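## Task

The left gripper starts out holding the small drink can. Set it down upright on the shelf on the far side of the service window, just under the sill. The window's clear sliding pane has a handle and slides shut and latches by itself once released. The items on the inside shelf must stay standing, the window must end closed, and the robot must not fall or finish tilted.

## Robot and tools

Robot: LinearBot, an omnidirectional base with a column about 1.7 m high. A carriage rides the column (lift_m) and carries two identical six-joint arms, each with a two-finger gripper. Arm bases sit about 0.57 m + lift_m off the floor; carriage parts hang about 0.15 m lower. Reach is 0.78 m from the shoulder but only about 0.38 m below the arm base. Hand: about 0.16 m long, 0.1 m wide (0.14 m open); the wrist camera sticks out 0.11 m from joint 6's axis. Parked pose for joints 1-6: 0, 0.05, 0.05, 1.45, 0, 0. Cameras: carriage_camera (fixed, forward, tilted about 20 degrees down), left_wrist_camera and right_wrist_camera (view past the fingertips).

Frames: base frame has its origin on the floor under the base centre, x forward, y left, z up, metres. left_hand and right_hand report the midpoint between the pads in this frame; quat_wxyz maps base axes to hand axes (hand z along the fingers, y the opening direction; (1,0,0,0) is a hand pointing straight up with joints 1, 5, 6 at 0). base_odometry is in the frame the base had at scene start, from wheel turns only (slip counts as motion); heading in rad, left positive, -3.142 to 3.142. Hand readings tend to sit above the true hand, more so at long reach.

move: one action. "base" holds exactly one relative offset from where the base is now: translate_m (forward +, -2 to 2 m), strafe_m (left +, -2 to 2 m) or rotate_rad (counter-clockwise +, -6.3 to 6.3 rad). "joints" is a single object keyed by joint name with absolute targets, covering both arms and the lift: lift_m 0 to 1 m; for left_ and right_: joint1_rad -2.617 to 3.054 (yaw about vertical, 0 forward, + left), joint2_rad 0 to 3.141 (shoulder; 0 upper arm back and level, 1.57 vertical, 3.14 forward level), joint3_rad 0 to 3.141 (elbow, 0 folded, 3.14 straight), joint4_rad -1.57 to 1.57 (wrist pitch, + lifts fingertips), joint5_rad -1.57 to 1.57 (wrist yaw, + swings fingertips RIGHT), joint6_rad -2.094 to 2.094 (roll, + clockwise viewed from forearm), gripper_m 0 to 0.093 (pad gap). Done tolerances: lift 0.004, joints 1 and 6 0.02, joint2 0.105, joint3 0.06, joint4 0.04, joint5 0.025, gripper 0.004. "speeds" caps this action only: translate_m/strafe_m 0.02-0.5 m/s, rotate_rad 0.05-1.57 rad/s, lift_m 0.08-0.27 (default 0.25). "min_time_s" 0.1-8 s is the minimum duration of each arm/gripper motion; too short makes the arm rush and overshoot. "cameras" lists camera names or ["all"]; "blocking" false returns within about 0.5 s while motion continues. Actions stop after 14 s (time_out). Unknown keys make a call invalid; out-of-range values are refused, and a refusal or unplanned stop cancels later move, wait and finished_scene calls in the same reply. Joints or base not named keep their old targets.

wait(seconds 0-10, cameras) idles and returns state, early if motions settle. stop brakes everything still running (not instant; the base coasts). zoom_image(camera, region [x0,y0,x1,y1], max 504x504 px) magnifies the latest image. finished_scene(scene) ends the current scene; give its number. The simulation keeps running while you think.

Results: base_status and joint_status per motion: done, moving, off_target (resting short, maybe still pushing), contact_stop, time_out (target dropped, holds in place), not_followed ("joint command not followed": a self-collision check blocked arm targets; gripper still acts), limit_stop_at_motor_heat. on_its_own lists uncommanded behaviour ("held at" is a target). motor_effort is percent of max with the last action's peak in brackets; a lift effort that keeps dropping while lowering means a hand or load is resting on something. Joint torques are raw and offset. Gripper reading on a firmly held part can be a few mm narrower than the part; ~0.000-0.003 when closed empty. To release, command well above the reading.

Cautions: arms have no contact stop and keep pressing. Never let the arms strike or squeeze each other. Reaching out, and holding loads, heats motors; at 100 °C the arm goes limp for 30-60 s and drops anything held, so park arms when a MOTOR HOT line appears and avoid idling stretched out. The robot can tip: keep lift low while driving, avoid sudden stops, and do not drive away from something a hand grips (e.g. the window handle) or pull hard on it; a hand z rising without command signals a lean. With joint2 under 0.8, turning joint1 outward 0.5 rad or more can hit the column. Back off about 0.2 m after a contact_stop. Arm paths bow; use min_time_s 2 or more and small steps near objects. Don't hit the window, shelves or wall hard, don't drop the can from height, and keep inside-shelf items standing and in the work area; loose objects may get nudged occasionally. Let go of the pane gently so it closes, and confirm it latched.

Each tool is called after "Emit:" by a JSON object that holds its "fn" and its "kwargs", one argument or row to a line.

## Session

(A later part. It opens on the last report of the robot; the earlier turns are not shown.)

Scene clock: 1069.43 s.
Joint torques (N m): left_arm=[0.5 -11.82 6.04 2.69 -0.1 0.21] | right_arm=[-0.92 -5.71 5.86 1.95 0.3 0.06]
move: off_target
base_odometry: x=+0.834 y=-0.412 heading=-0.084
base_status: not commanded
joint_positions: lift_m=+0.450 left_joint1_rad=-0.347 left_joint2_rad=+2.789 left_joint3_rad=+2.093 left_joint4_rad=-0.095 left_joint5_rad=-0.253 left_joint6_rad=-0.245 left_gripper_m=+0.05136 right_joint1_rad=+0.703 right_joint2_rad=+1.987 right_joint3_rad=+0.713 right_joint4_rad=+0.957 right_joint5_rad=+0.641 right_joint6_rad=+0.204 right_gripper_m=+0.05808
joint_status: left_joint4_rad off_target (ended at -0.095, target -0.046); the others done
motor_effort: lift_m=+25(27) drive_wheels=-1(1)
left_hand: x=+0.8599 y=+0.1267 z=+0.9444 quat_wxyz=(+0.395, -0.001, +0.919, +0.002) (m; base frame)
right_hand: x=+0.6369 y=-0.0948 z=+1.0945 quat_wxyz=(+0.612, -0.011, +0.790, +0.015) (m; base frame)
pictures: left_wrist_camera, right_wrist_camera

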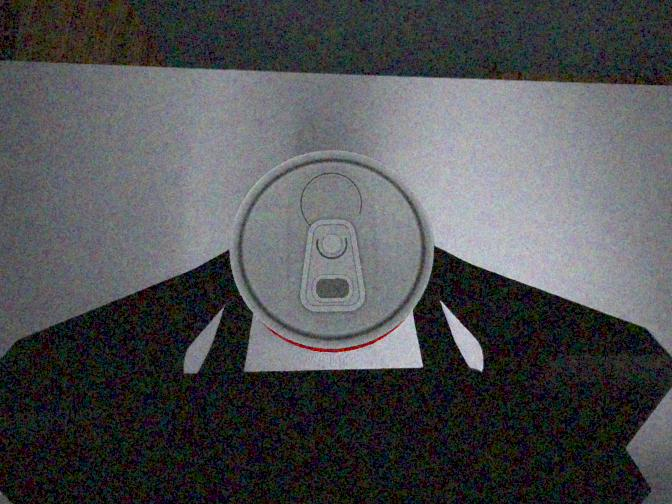

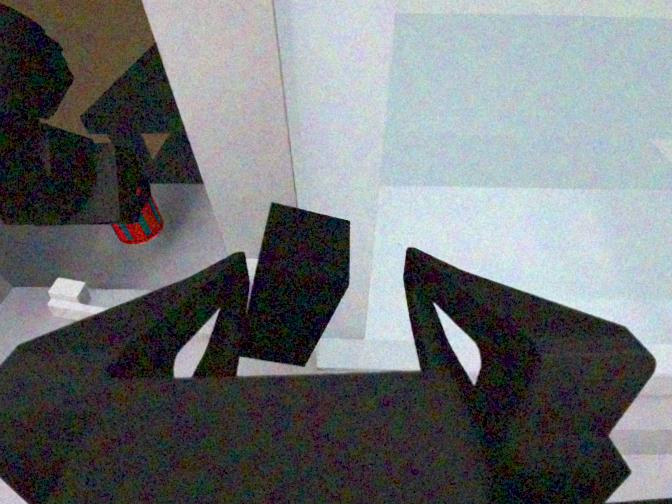

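Emit:
{"fn": "move", "kwargs": {
  "joints": {"left_joint1_rad": -0.341, "left_joint2_rad": 2.818, "left_joint3_rad": 2.097, "left_joint4_rad": -0.023, "left_joint5_rad": -0.243, "left_joint6_rad": -0.232},
  "min_time_s": 1.0,
  "cameras": []
}}

Emit:
{"fn": "move", "kwargs": {
  "joints": {"left_joint1_rad": -0.341, "left_joint2_rad": 2.841, "left_joint3_rad": 2.097, "left_joint4_rad": 0.000, "left_joint5_rad": -0.243, "left_joint6_rad": -0.232},
  "min_time_s": 1.0,
  "cameras": ["right_wrist_camera", "left_wrist_camera"]
}}

Emit:
{"fn": "zoom_image", "kwargs": {
  "camera": "right_wrist_camera",
  "region": [40, 120, 240, 270]
}}

Scene clock: 1095.00 s.
Joint torques (N m): left_arm=[0.46 -11.88 6.04 2.69 -0.12 0.22] | right_arm=[-0.92 -5.72 5.86 1.95 0.31 0.06]
move: off_target
base_odometry: x=+0.834 y=-0.412 heading=-0.084
base_status: not commanded
joint_positions: lift_m=+0.450 left_joint1_rad=-0.347 left_joint2_rad=+2.811 left_joint3_rad=+2.093 left_joint4_rad=-0.072 left_joint5_rad=-0.253 left_joint6_rad=-0.245 left_gripper_m=+0.05136 right_joint1_rad=+0.703 right_joint2_rad=+1.987 right_joint3_rad=+0.713 right_joint4_rad=+0.957 right_joint5_rad=+0.641 right_joint6_rad=+0.204 right_gripper_m=+0.05808
joint_status: left_joint4_rad off_target (ended at -0.072, target -0.023); the others done
motor_effort: lift_m=+25(27) drive_wheels=-1(1)
left_hand: x=+0.8594 y=+0.1269 z=+0.9336 quat_wxyz=(+0.395, -0.001, +0.919, +0.001) (m; base frame)
right_hand: x=+0.6369 y=-0.0948 z=+1.0945 quat_wxyz=(+0.612, -0.011, +0.790, +0.015) (m; base frame)
pictures: none
No camera images: "cameras" was empty.

Scene clock: 1096.30 s.
Joint torques (N m): left_arm=[0.46 -11.89 5.89 2.68 -0.12 0.19] | right_arm=[-0.94 -5.71 5.85 1.95 0.3 0.06]
move: off_target
base_odometry: x=+0.834 y=-0.412 heading=-0.084
base_status: not commanded
joint_positions: lift_m=+0.450 left_joint1_rad=-0.347 left_joint2_rad=+2.835 left_joint3_rad=+2.093 left_joint4_rad=-0.049 left_joint5_rad=-0.253 left_joint6_rad=-0.245 left_gripper_m=+0.05136 right_joint1_rad=+0.703 right_joint2_rad=+1.987 right_joint3_rad=+0.713 right_joint4_rad=+0.957 right_joint5_rad=+0.641 right_joint6_rad=+0.204 right_gripper_m=+0.05808
joint_status: left_joint4_rad off_target (ended at -0.049, target +0.000); the others done
motor_effort: lift_m=+25(27) drive_wheels=-1(1)
left_hand: x=+0.8585 y=+0.1272 z=+0.9225 quat_wxyz=(+0.395, -0.001, +0.919, +0.002) (m; base frame)
right_hand: x=+0.6369 y=-0.0948 z=+1.0945 quat_wxyz=(+0.612, -0.011, +0.790, +0.015) (m; base frame)
pictures: left_wrist_camera, right_wrist_camera

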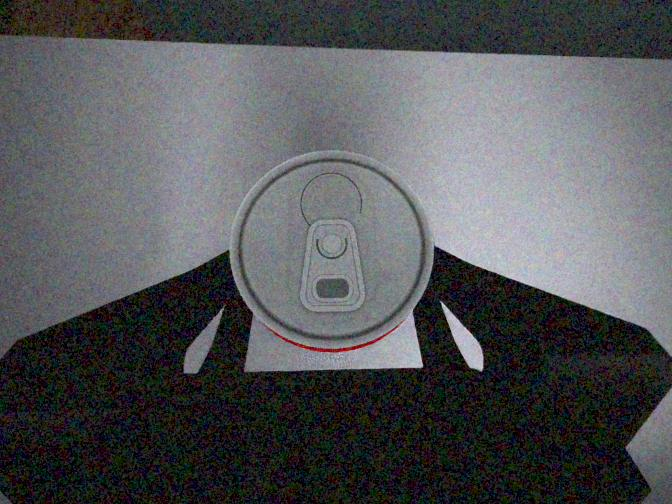

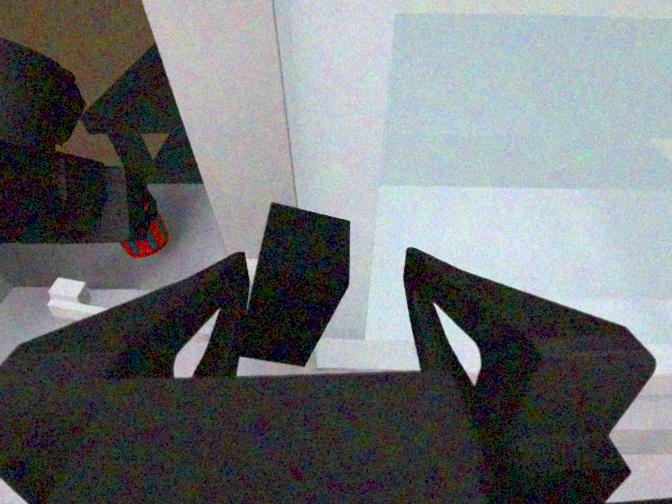

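Scaled by 2.520 from the camera's 672x504 image, which has a finer 960x720 frame.

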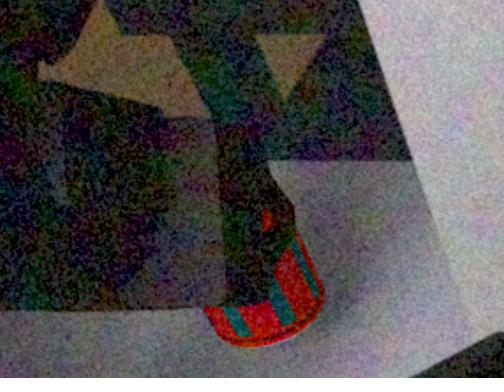

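Emit:
{"fn": "move", "kwargs": {
  "joints": {"left_joint1_rad": -0.3334, "left_joint2_rad": 2.943, "left_joint3_rad": 2.2373, "left_joint4_rad": -0.0283, "left_joint5_rad": -0.235, "left_joint6_rad": -0.2244},
  "min_time_s": 1.5,
  "cameras": []
}}

Emit:
{"fn": "move", "kwargs": {
  "joints": {"left_joint1_rad": -0.3334, "left_joint2_rad": 2.959, "left_joint3_rad": 2.2373, "left_joint4_rad": -0.0118, "left_joint5_rad": -0.235, "left_joint6_rad": -0.2244},
  "min_time_s": 1.0,
  "cameras": ["right_wrist_camera", "left_wrist_camera"]
}}

Emit:
{"fn": "zoom_image", "kwargs": {
  "camera": "right_wrist_camera",
  "region": [40, 120, 240, 270]
}}

Scene clock: 1134.67 s.
Joint torques (N m): left_arm=[0.46 -12.05 8.64 2.5 -0.11 0.23] | right_arm=[-0.92 -5.72 5.85 1.95 0.3 0.06]
move: done
base_odometry: x=+0.834 y=-0.412 heading=-0.084
base_status: not commanded
joint_positions: lift_m=+0.450 left_joint1_rad=-0.340 left_joint2_rad=+2.936 left_joint3_rad=+2.203 left_joint4_rad=-0.059 left_joint5_rad=-0.245 left_joint6_rad=-0.238 left_gripper_m=+0.05136 right_joint1_rad=+0.703 right_joint2_rad=+1.987 right_joint3_rad=+0.713 right_joint4_rad=+0.957 right_joint5_rad=+0.641 right_joint6_rad=+0.204 right_gripper_m=+0.05808
joint_status: all done
motor_effort: lift_m=+26(28) drive_wheels=-1(1)
left_hand: x=+0.8668 y=+0.1280 z=+0.8982 quat_wxyz=(+0.393, +0.000, +0.919, +0.001) (m; base frame)
right_hand: x=+0.6369 y=-0.0948 z=+1.0945 quat_wxyz=(+0.612, -0.011, +0.790, +0.015) (m; base frame)
pictures: none
No camera images: "cameras" was empty.

Scene clock: 1135.97 s.
Joint torques (N m): left_arm=[0.51 -11.58 8.14 2.48 -0.12 0.22] | right_arm=[-0.92 -5.7 5.85 1.95 0.31 0.06]
move: done
base_odometry: x=+0.834 y=-0.412 heading=-0.084
base_status: not commanded
joint_positions: lift_m=+0.450 left_joint1_rad=-0.340 left_joint2_rad=+2.945 left_joint3_rad=+2.209 left_joint4_rad=-0.041 left_joint5_rad=-0.245 left_joint6_rad=-0.238 left_gripper_m=+0.05136 right_joint1_rad=+0.703 right_joint2_rad=+1.987 right_joint3_rad=+0.713 right_joint4_rad=+0.957 right_joint5_rad=+0.641 right_joint6_rad=+0.204 right_gripper_m=+0.05808
joint_status: all done
motor_effort: lift_m=+24(27) drive_wheels=-1(1)
left_hand: x=+0.8691 y=+0.1272 z=+0.8973 quat_wxyz=(+0.400, -0.001, +0.917, -0.001) (m; base frame)
right_hand: x=+0.6369 y=-0.0948 z=+1.0945 quat_wxyz=(+0.612, -0.011, +0.790, +0.015) (m; base frame)
pictures: left_wrist_camera, right_wrist_camera

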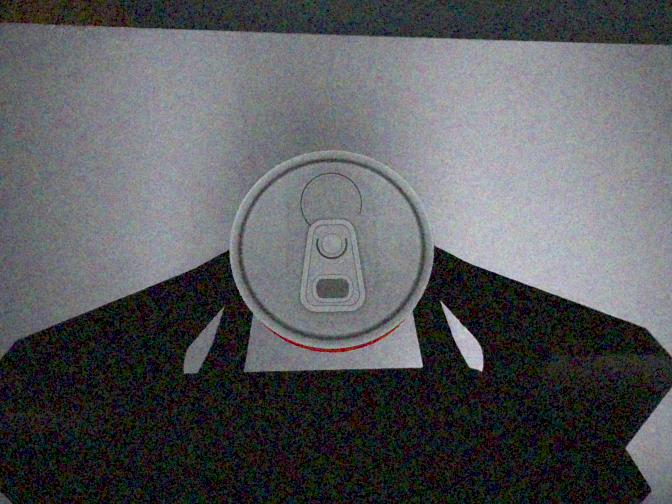

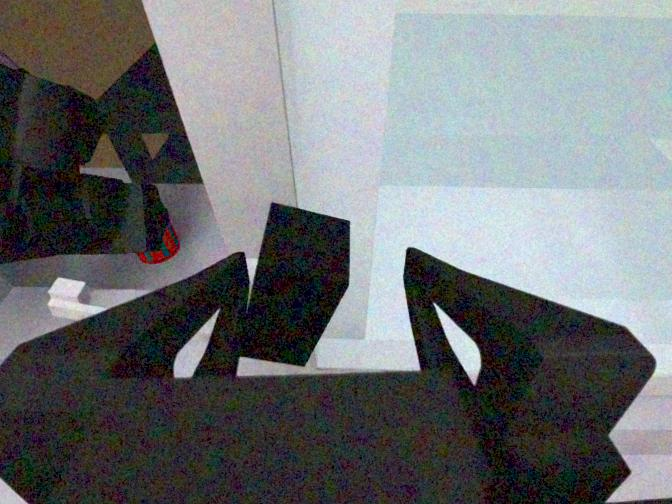

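Scaled by 2.520 from the camera's 672x504 image, which has a finer 960x720 frame.

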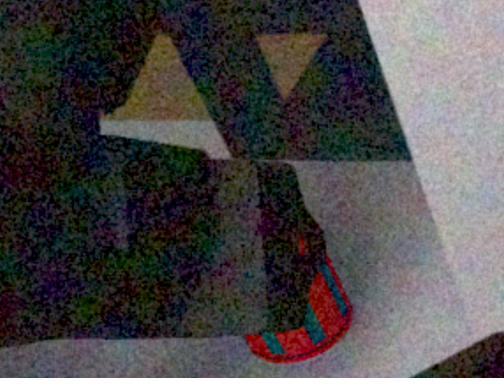

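Emit:
{"fn": "move", "kwargs": {
  "joints": {"left_gripper_m": 0.088},
  "min_time_s": 1.2,
  "cameras": ["right_wrist_camera", "left_wrist_camera"]
}}

Emit:
{"fn": "zoom_image", "kwargs": {
  "camera": "right_wrist_camera",
  "region": [40, 120, 240, 270]
}}

Scene clock: 1172.90 s.
Joint torques (N m): left_arm=[0.53 -11.62 7.73 2.4 -0.1 0.24] | right_arm=[-0.92 -5.71 5.85 1.95 0.31 0.07]
move: done
base_odometry: x=+0.834 y=-0.412 heading=-0.084
base_status: not commanded
joint_positions: lift_m=+0.450 left_joint1_rad=-0.340 left_joint2_rad=+2.945 left_joint3_rad=+2.213 left_joint4_rad=-0.028 left_joint5_rad=-0.245 left_joint6_rad=-0.237 left_gripper_m=+0.08794 right_joint1_rad=+0.703 right_joint2_rad=+1.987 right_joint3_rad=+0.713 right_joint4_rad=+0.957 right_joint5_rad=+0.641 right_joint6_rad=+0.204 right_gripper_m=+0.05808
joint_status: all done
motor_effort: lift_m=+25(27) drive_wheels=-1(1)
left_hand: x=+0.8724 y=+0.1260 z=+0.9013 quat_wxyz=(+0.407, -0.001, +0.913, -0.004) (m; base frame)
right_hand: x=+0.6369 y=-0.0948 z=+1.0945 quat_wxyz=(+0.612, -0.011, +0.790, +0.015) (m; base frame)
pictures: left_wrist_camera, right_wrist_camera

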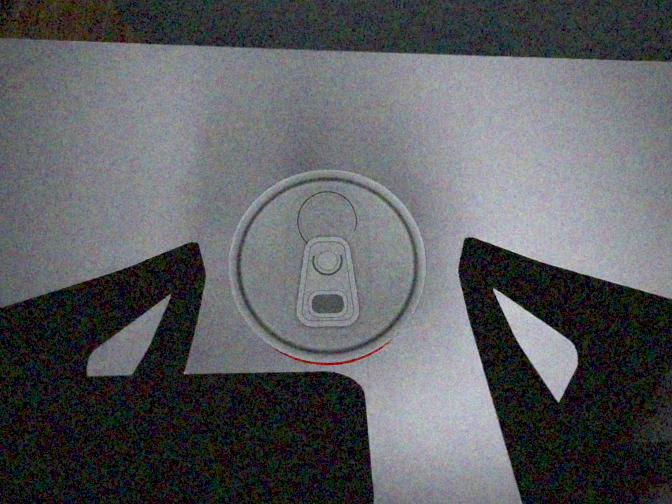

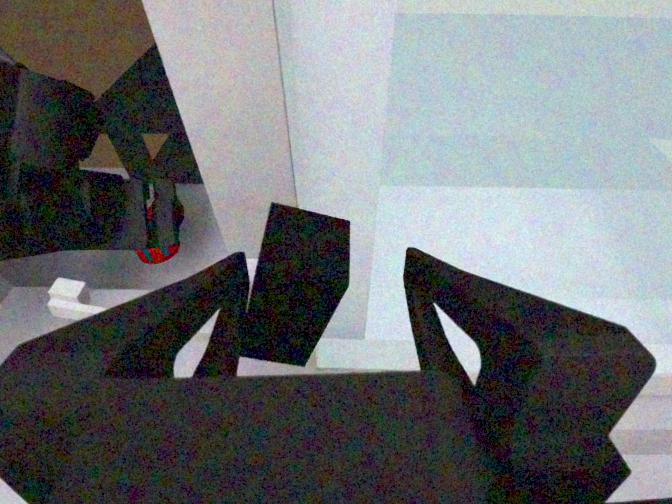

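Scaled by 2.520 from the camera's 672x504 image, which has a finer 960x720 frame.

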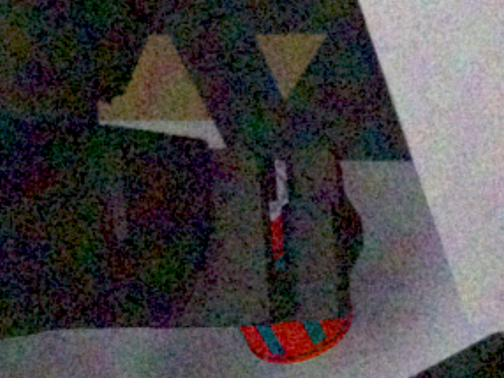

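Emit:
{"fn": "move", "kwargs": {
  "joints": {"left_joint1_rad": -0.3575, "left_joint2_rad": 2.714, "left_joint3_rad": 1.900, "left_joint4_rad": 0.100, "left_joint5_rad": -0.252, "left_joint6_rad": -0.231},
  "min_time_s": 1.5,
  "cameras": ["left_wrist_camera", "right_wrist_camera"]
}}

Emit:
{"fn": "move", "kwargs": {
  "joints": {"left_joint1_rad": -0.455, "left_joint2_rad": 2.037, "left_joint3_rad": 1.38, "left_joint4_rad": -0.075, "left_joint5_rad": -0.29, "left_joint6_rad": -0.29},
  "min_time_s": 1.5,
  "cameras": ["left_wrist_camera", "right_wrist_camera"]
}}

Emit:
{"fn": "zoom_image", "kwargs": {
  "camera": "right_wrist_camera",
  "region": [40, 120, 240, 270]
}}

Scene clock: 1209.30 s.
Joint torques (N m): left_arm=[-0.79 -16.65 5.04 2.34 -0.29 0.13] | right_arm=[-0.91 -5.7 5.86 1.95 0.3 0.06]
move: done
base_odometry: x=+0.834 y=-0.412 heading=-0.084
base_status: not commanded
joint_positions: lift_m=+0.450 left_joint1_rad=-0.352 left_joint2_rad=+2.772 left_joint3_rad=+1.903 left_joint4_rad=+0.083 left_joint5_rad=-0.245 left_joint6_rad=-0.237 left_gripper_m=+0.08794 right_joint1_rad=+0.703 right_joint2_rad=+1.987 right_joint3_rad=+0.713 right_joint4_rad=+0.957 right_joint5_rad=+0.641 right_joint6_rad=+0.204 right_gripper_m=+0.05808
joint_status: all done
motor_effort: lift_m=+26(28) drive_wheels=-1(1)
left_hand: x=+0.8368 y=+0.1306 z=+0.9114 quat_wxyz=(+0.396, +0.006, +0.918, -0.002) (m; base frame)
right_hand: x=+0.6369 y=-0.0948 z=+1.0945 quat_wxyz=(+0.612, -0.011, +0.790, +0.015) (m; base frame)
pictures: left_wrist_camera, right_wrist_camera

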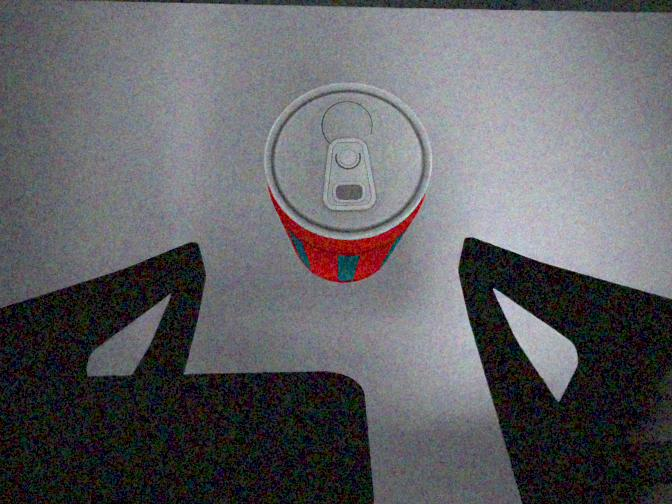

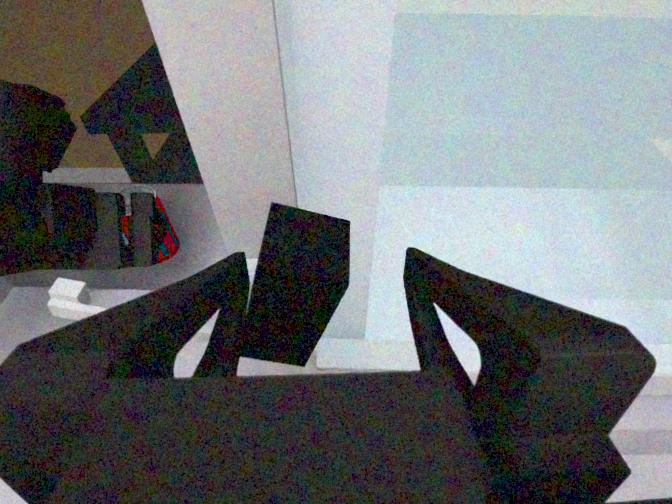

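Scene clock: 1211.10 s.
Joint torques (N m): left_arm=[-0.81 -12.55 5.46 2.16 -0.43 -0.07] | right_arm=[-0.92 -5.72 5.85 1.95 0.3 0.06]
move: done
base_odometry: x=+0.834 y=-0.412 heading=-0.084
base_status: not commanded
joint_positions: lift_m=+0.450 left_joint1_rad=-0.449 left_joint2_rad=+2.080 left_joint3_rad=+1.383 left_joint4_rad=-0.074 left_joint5_rad=-0.273 left_joint6_rad=-0.277 left_gripper_m=+0.08794 right_joint1_rad=+0.703 right_joint2_rad=+1.987 right_joint3_rad=+0.713 right_joint4_rad=+0.957 right_joint5_rad=+0.641 right_joint6_rad=+0.204 right_gripper_m=+0.05808
joint_status: all done
motor_effort: lift_m=+25(28) drive_wheels=-1(1)
left_hand: x=+0.7343 y=+0.1162 z=+1.0873 quat_wxyz=(+0.405, +0.026, +0.914, -0.020) (m; base frame)
right_hand: x=+0.6369 y=-0.0948 z=+1.0945 quat_wxyz=(+0.612, -0.011, +0.790, +0.015) (m; base frame)
pictures: left_wrist_camera, right_wrist_camera

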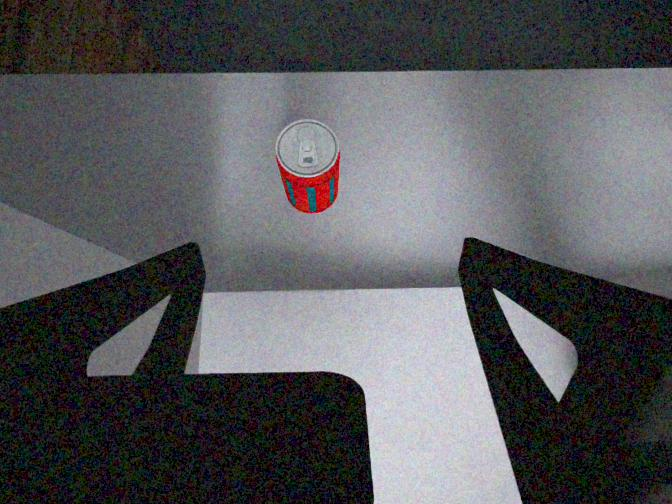

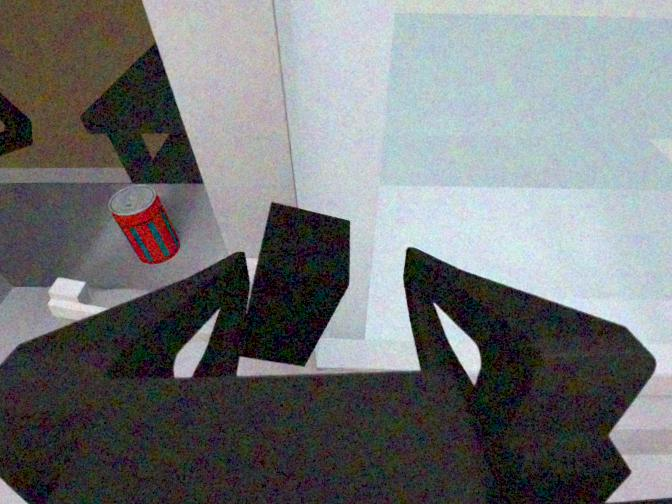

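Scaled by 2.520 from the camera's 672x504 image, which has a finer 960x720 frame.

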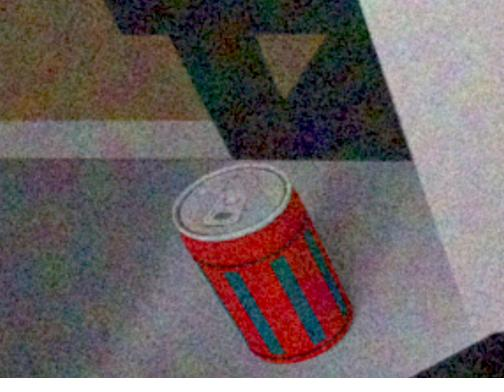

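Emit:
{"fn": "move", "kwargs": {
  "joints": {"left_joint1_rad": -0.67, "left_joint2_rad": 1.46, "left_joint3_rad": 0.83, "left_joint4_rad": -0.18, "left_joint5_rad": -0.4, "left_joint6_rad": -0.40},
  "min_time_s": 1.5,
  "cameras": []
}}

Emit:
{"fn": "move", "kwargs": {
  "base": {"strafe_m": 0.20},
  "joints": {"left_joint1_rad": -0.019, "left_joint2_rad": 0.597, "left_joint3_rad": 0.25, "left_joint4_rad": -0.39, "left_joint5_rad": 0.0, "left_joint6_rad": 0.0, "left_gripper_m": 0.03},
  "speeds": {"strafe_m": 0.06},
  "min_time_s": 2.0,
  "cameras": ["right_wrist_camera", "carriage_camera"]
}}

Scene clock: 1233.93 s.
Joint torques (N m): left_arm=[-0.84 -7.09 5.52 2.06 -0.5 -0.08] | right_arm=[-0.94 -5.71 5.86 1.95 0.31 0.06]
move: done
base_odometry: x=+0.834 y=-0.412 heading=-0.084
base_status: not commanded
joint_positions: lift_m=+0.450 left_joint1_rad=-0.663 left_joint2_rad=+1.487 left_joint3_rad=+0.833 left_joint4_rad=-0.179 left_joint5_rad=-0.382 left_joint6_rad=-0.387 left_gripper_m=+0.08794 right_joint1_rad=+0.703 right_joint2_rad=+1.987 right_joint3_rad=+0.713 right_joint4_rad=+0.957 right_joint5_rad=+0.641 right_joint6_rad=+0.204 right_gripper_m=+0.05808
joint_status: all done
motor_effort: lift_m=+22(27) drive_wheels=-1(1)
left_hand: x=+0.5649 y=+0.1246 z=+1.1239 quat_wxyz=(+0.395, +0.058, +0.916, -0.024) (m; base frame)
right_hand: x=+0.6369 y=-0.0948 z=+1.0945 quat_wxyz=(+0.612, -0.011, +0.790, +0.015) (m; base frame)
pictures: none
No camera images: "cameras" was empty.

Scene clock: 1237.80 s.
Joint torques (N m): left_arm=[0.59 -0.35 5.87 2.28 0.1 0.22] | right_arm=[-0.94 -5.7 5.75 1.95 0.32 0.06]
move: done
base_odometry: x=+0.851 y=-0.213 heading=-0.085
base_status: done
joint_positions: lift_m=+0.450 left_joint1_rad=-0.026 left_joint2_rad=+0.603 left_joint3_rad=+0.253 left_joint4_rad=-0.391 left_joint5_rad=-0.016 left_joint6_rad=-0.013 left_gripper_m=+0.03009 right_joint1_rad=+0.703 right_joint2_rad=+1.987 right_joint3_rad=+0.713 right_joint4_rad=+0.957 right_joint5_rad=+0.637 right_joint6_rad=+0.204 right_gripper_m=+0.05808
joint_status: all done
motor_effort: lift_m=+25(29) drive_wheels=-2(7)
left_hand: x=+0.4561 y=+0.3085 z=+1.0910 quat_wxyz=(+0.403, +0.003, +0.915, -0.001) (m; base frame)
right_hand: x=+0.6368 y=-0.0942 z=+1.0943 quat_wxyz=(+0.612, -0.012, +0.791, +0.016) (m; base frame)
pictures: carriage_camera, right_wrist_camera

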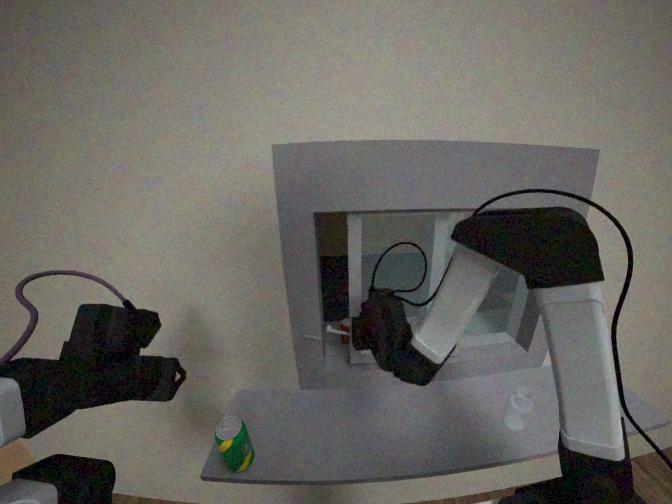

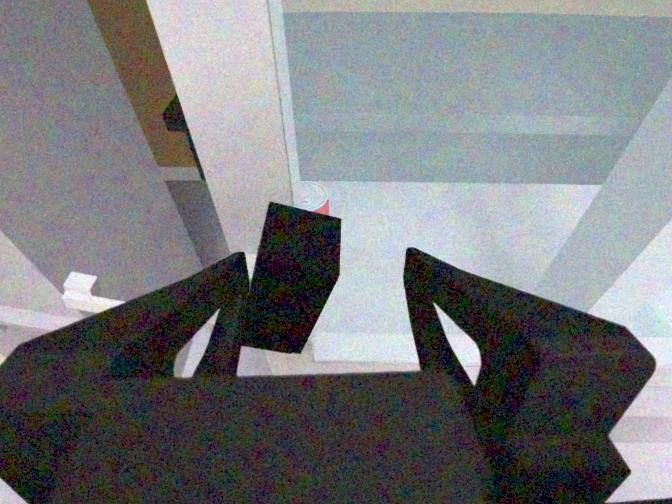

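Emit:
{"fn": "move", "kwargs": {
  "base": {"strafe_m": 0.115},
  "speeds": {"strafe_m": 0.05},
  "cameras": ["right_wrist_camera", "carriage_camera"]
}}

Emit:
{"fn": "zoom_image", "kwargs": {
  "camera": "right_wrist_camera",
  "region": [60, 160, 400, 400]
}}

Scene clock: 1248.00 s.
Joint torques (N m): left_arm=[0.58 -0.44 6.02 2.26 0.1 0.21] | right_arm=[-0.91 -5.67 5.76 1.99 0.18 0.06]
move: done
base_odometry: x=+0.861 y=-0.098 heading=-0.085
base_status: done
joint_positions: lift_m=+0.450 left_joint1_rad=-0.026 left_joint2_rad=+0.603 left_joint3_rad=+0.253 left_joint4_rad=-0.392 left_joint5_rad=-0.015 left_joint6_rad=-0.013 left_gripper_m=+0.03009 right_joint1_rad=+0.703 right_joint2_rad=+1.987 right_joint3_rad=+0.713 right_joint4_rad=+0.953 right_joint5_rad=+0.652 right_joint6_rad=+0.204 right_gripper_m=+0.05808
joint_status: not commanded
motor_effort: lift_m=+25(28) drive_wheels=-3(9)
left_hand: x=+0.4559 y=+0.3083 z=+1.0909 quat_wxyz=(+0.403, +0.003, +0.915, -0.001) (m; base frame)
right_hand: x=+0.6368 y=-0.0970 z=+1.0940 quat_wxyz=(+0.612, -0.008, +0.791, +0.009) (m; base frame)
pictures: carriage_camera, right_wrist_camera

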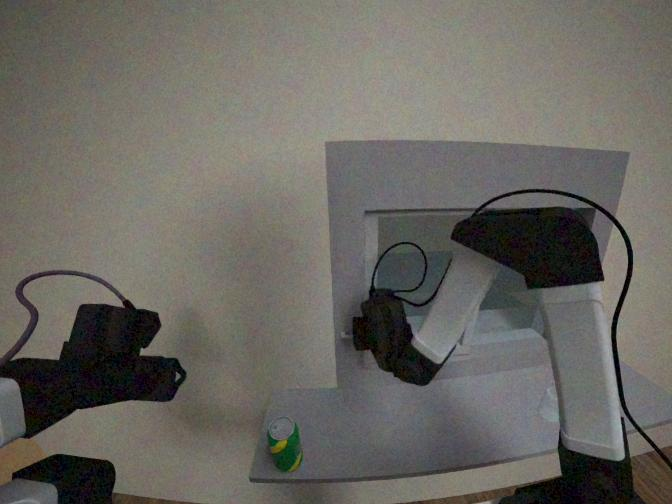

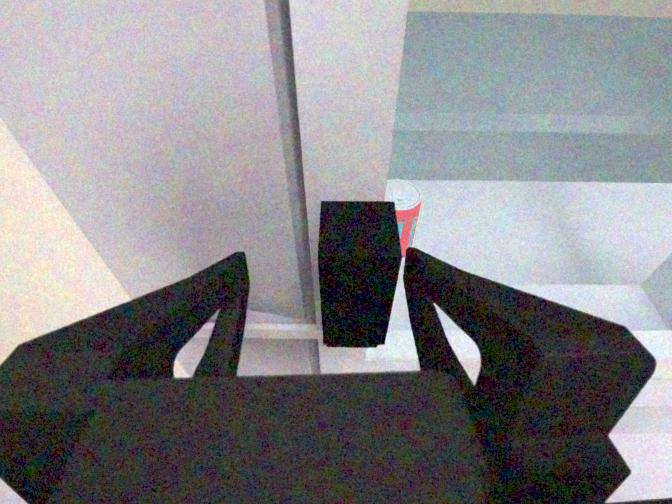

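Scaled by 1.482 from the camera's 672x504 image, which has a finer 960x720 frame.

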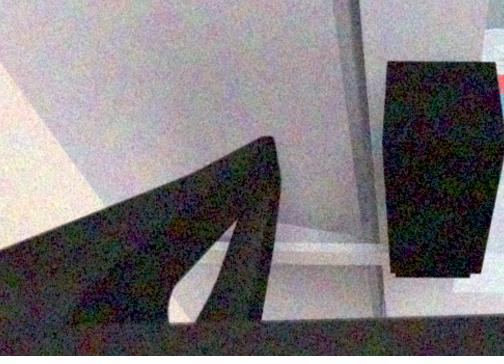

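Emit:
{"fn": "move", "kwargs": {
  "joints": {"right_gripper_m": 0.09},
  "min_time_s": 0.6,
  "cameras": []
}}

Emit:
{"fn": "move", "kwargs": {
  "joints": {"right_joint1_rad": 0.765, "right_joint2_rad": 1.869, "right_joint3_rad": 0.581, "right_joint4_rad": 0.965, "right_joint5_rad": 0.66, "right_joint6_rad": 0.21},
  "min_time_s": 1.0,
  "cameras": ["right_wrist_camera"]
}}

Emit:
{"fn": "zoom_image", "kwargs": {
  "camera": "right_wrist_camera",
  "region": [100, 160, 440, 400]
}}

Scene clock: 1260.57 s.
Joint torques (N m): left_arm=[0.57 -0.4 5.94 2.3 0.08 0.22] | right_arm=[-0.94 -5.71 5.85 1.99 0.18 0.06]
move: done
base_odometry: x=+0.861 y=-0.098 heading=-0.085
base_status: not commanded
joint_positions: lift_m=+0.450 left_joint1_rad=-0.026 left_joint2_rad=+0.603 left_joint3_rad=+0.253 left_joint4_rad=-0.392 left_joint5_rad=-0.015 left_joint6_rad=-0.013 left_gripper_m=+0.03009 right_joint1_rad=+0.703 right_joint2_rad=+1.987 right_joint3_rad=+0.713 right_joint4_rad=+0.953 right_joint5_rad=+0.652 right_joint6_rad=+0.204 right_gripper_m=+0.08992
joint_status: all done
motor_effort: lift_m=+25(27) drive_wheels=-3(3)
left_hand: x=+0.4559 y=+0.3083 z=+1.0909 quat_wxyz=(+0.403, +0.003, +0.915, -0.001) (m; base frame)
right_hand: x=+0.6368 y=-0.0970 z=+1.0940 quat_wxyz=(+0.612, -0.008, +0.791, +0.009) (m; base frame)
pictures: none
No camera images: "cameras" was empty.

Scene clock: 1261.87 s.
Joint torques (N m): left_arm=[0.54 -0.36 5.94 2.29 0.07 0.2] | right_arm=[0.59 -8.42 3.25 2.15 0.18 0.06]
move: done
base_odometry: x=+0.861 y=-0.098 heading=-0.085
base_status: not commanded
joint_positions: lift_m=+0.450 left_joint1_rad=-0.026 left_joint2_rad=+0.603 left_joint3_rad=+0.253 left_joint4_rad=-0.392 left_joint5_rad=-0.015 left_joint6_rad=-0.013 left_gripper_m=+0.03009 right_joint1_rad=+0.756 right_joint2_rad=+1.900 right_joint3_rad=+0.594 right_joint4_rad=+0.954 right_joint5_rad=+0.653 right_joint6_rad=+0.204 right_gripper_m=+0.08992
joint_status: all done
motor_effort: lift_m=+24(28) drive_wheels=-3(3)
left_hand: x=+0.4559 y=+0.3083 z=+1.0909 quat_wxyz=(+0.403, +0.003, +0.915, -0.001) (m; base frame)
right_hand: x=+0.6026 y=-0.0962 z=+1.0920 quat_wxyz=(+0.602, -0.035, +0.797, +0.017) (m; base frame)
pictures: right_wrist_camera

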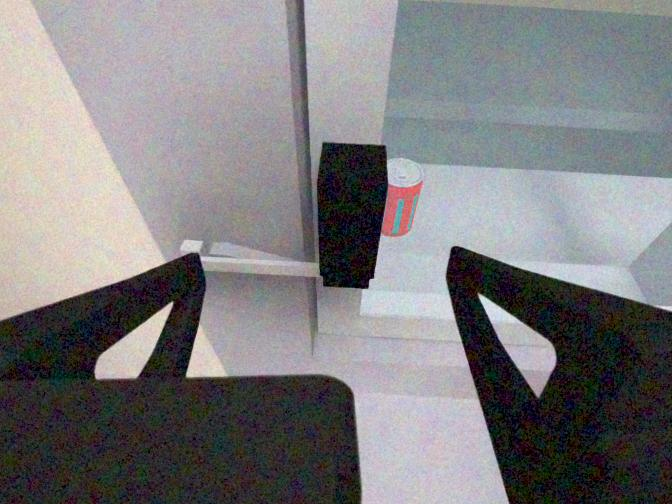

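Scaled by 1.482 from the camera's 672x504 image, which has a finer 960x720 frame.

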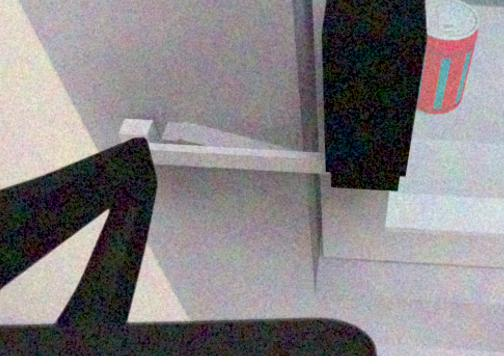

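Emit:
{"fn": "move", "kwargs": {
  "joints": {"right_joint1_rad": 0.5, "right_joint2_rad": 1.4346, "right_joint3_rad": 0.21, "right_joint4_rad": 0.897, "right_joint5_rad": 0.25, "right_joint6_rad": 0.0},
  "min_time_s": 1.2,
  "cameras": ["right_wrist_camera", "carriage_camera"]
}}

Emit:
{"fn": "zoom_image", "kwargs": {
  "camera": "carriage_camera",
  "region": [230, 200, 640, 500]
}}

Emit:
{"fn": "zoom_image", "kwargs": {
  "camera": "right_wrist_camera",
  "region": [100, 100, 560, 400]
}}

Scene clock: 1273.10 s.
Joint torques (N m): left_arm=[0.49 -0.4 5.9 2.27 0.06 0.21] | right_arm=[-0.96 -4.53 3.64 2.15 -0.03 -0.11]
move: done
base_odometry: x=+0.861 y=-0.098 heading=-0.085
base_status: not commanded
joint_positions: lift_m=+0.450 left_joint1_rad=-0.026 left_joint2_rad=+0.603 left_joint3_rad=+0.253 left_joint4_rad=-0.392 left_joint5_rad=-0.014 left_joint6_rad=-0.013 left_gripper_m=+0.03009 right_joint1_rad=+0.509 right_joint2_rad=+1.454 right_joint3_rad=+0.223 right_joint4_rad=+0.902 right_joint5_rad=+0.260 right_joint6_rad=+0.010 right_gripper_m=+0.08992
joint_status: all done
motor_effort: lift_m=+24(28) drive_wheels=-2(3)
left_hand: x=+0.4559 y=+0.3081 z=+1.0909 quat_wxyz=(+0.403, +0.003, +0.915, -0.002) (m; base frame)
right_hand: x=+0.5530 y=-0.1770 z=+1.1094 quat_wxyz=(+0.585, -0.126, +0.800, +0.046) (m; base frame)
pictures: carriage_camera, right_wrist_camera

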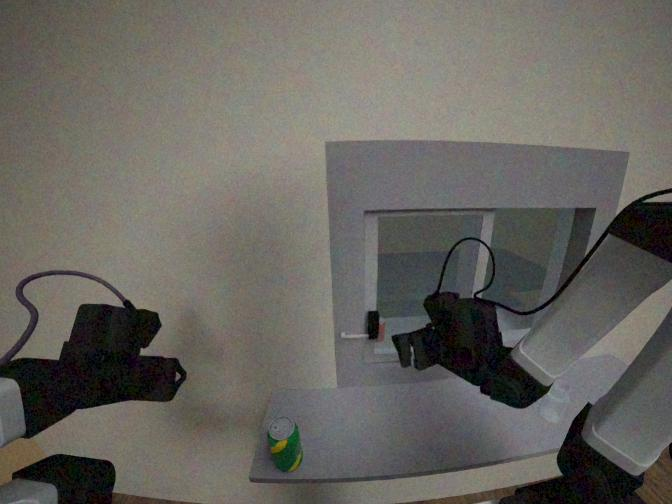

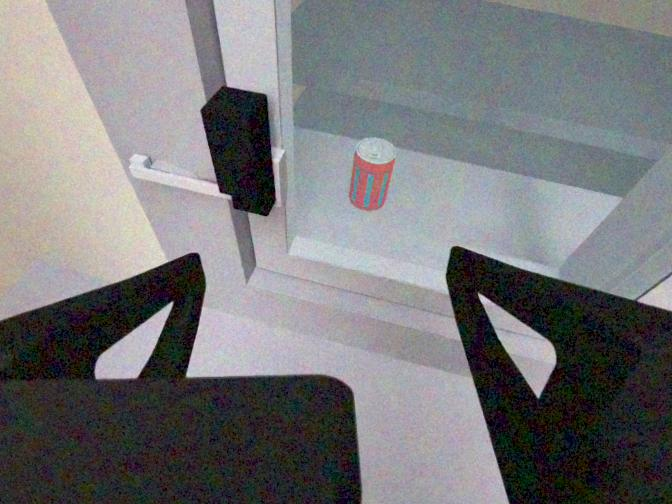

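Scaled by 1.229 from the camera's 672x504 image, which has a finer 960x720 frame.

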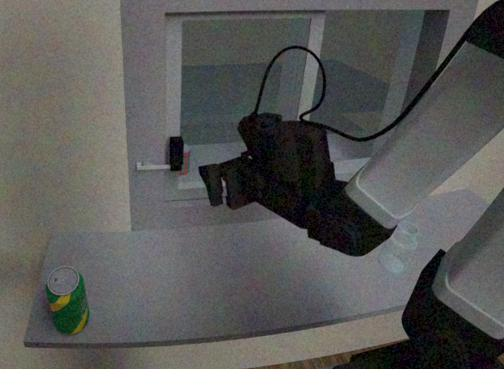

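Scaled by 1.096 from the camera's 672x504 image, which has a finer 960x720 frame.

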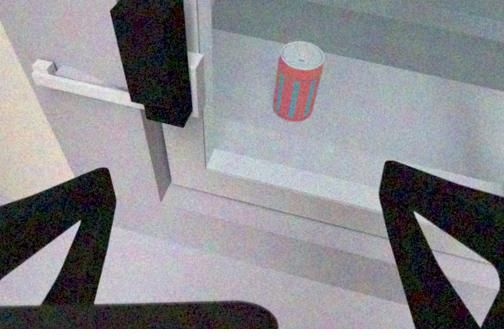

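Emit:
{"fn": "finished_scene", "kwargs": {
  "scene": 1
}}

The scene is finished: the task was done.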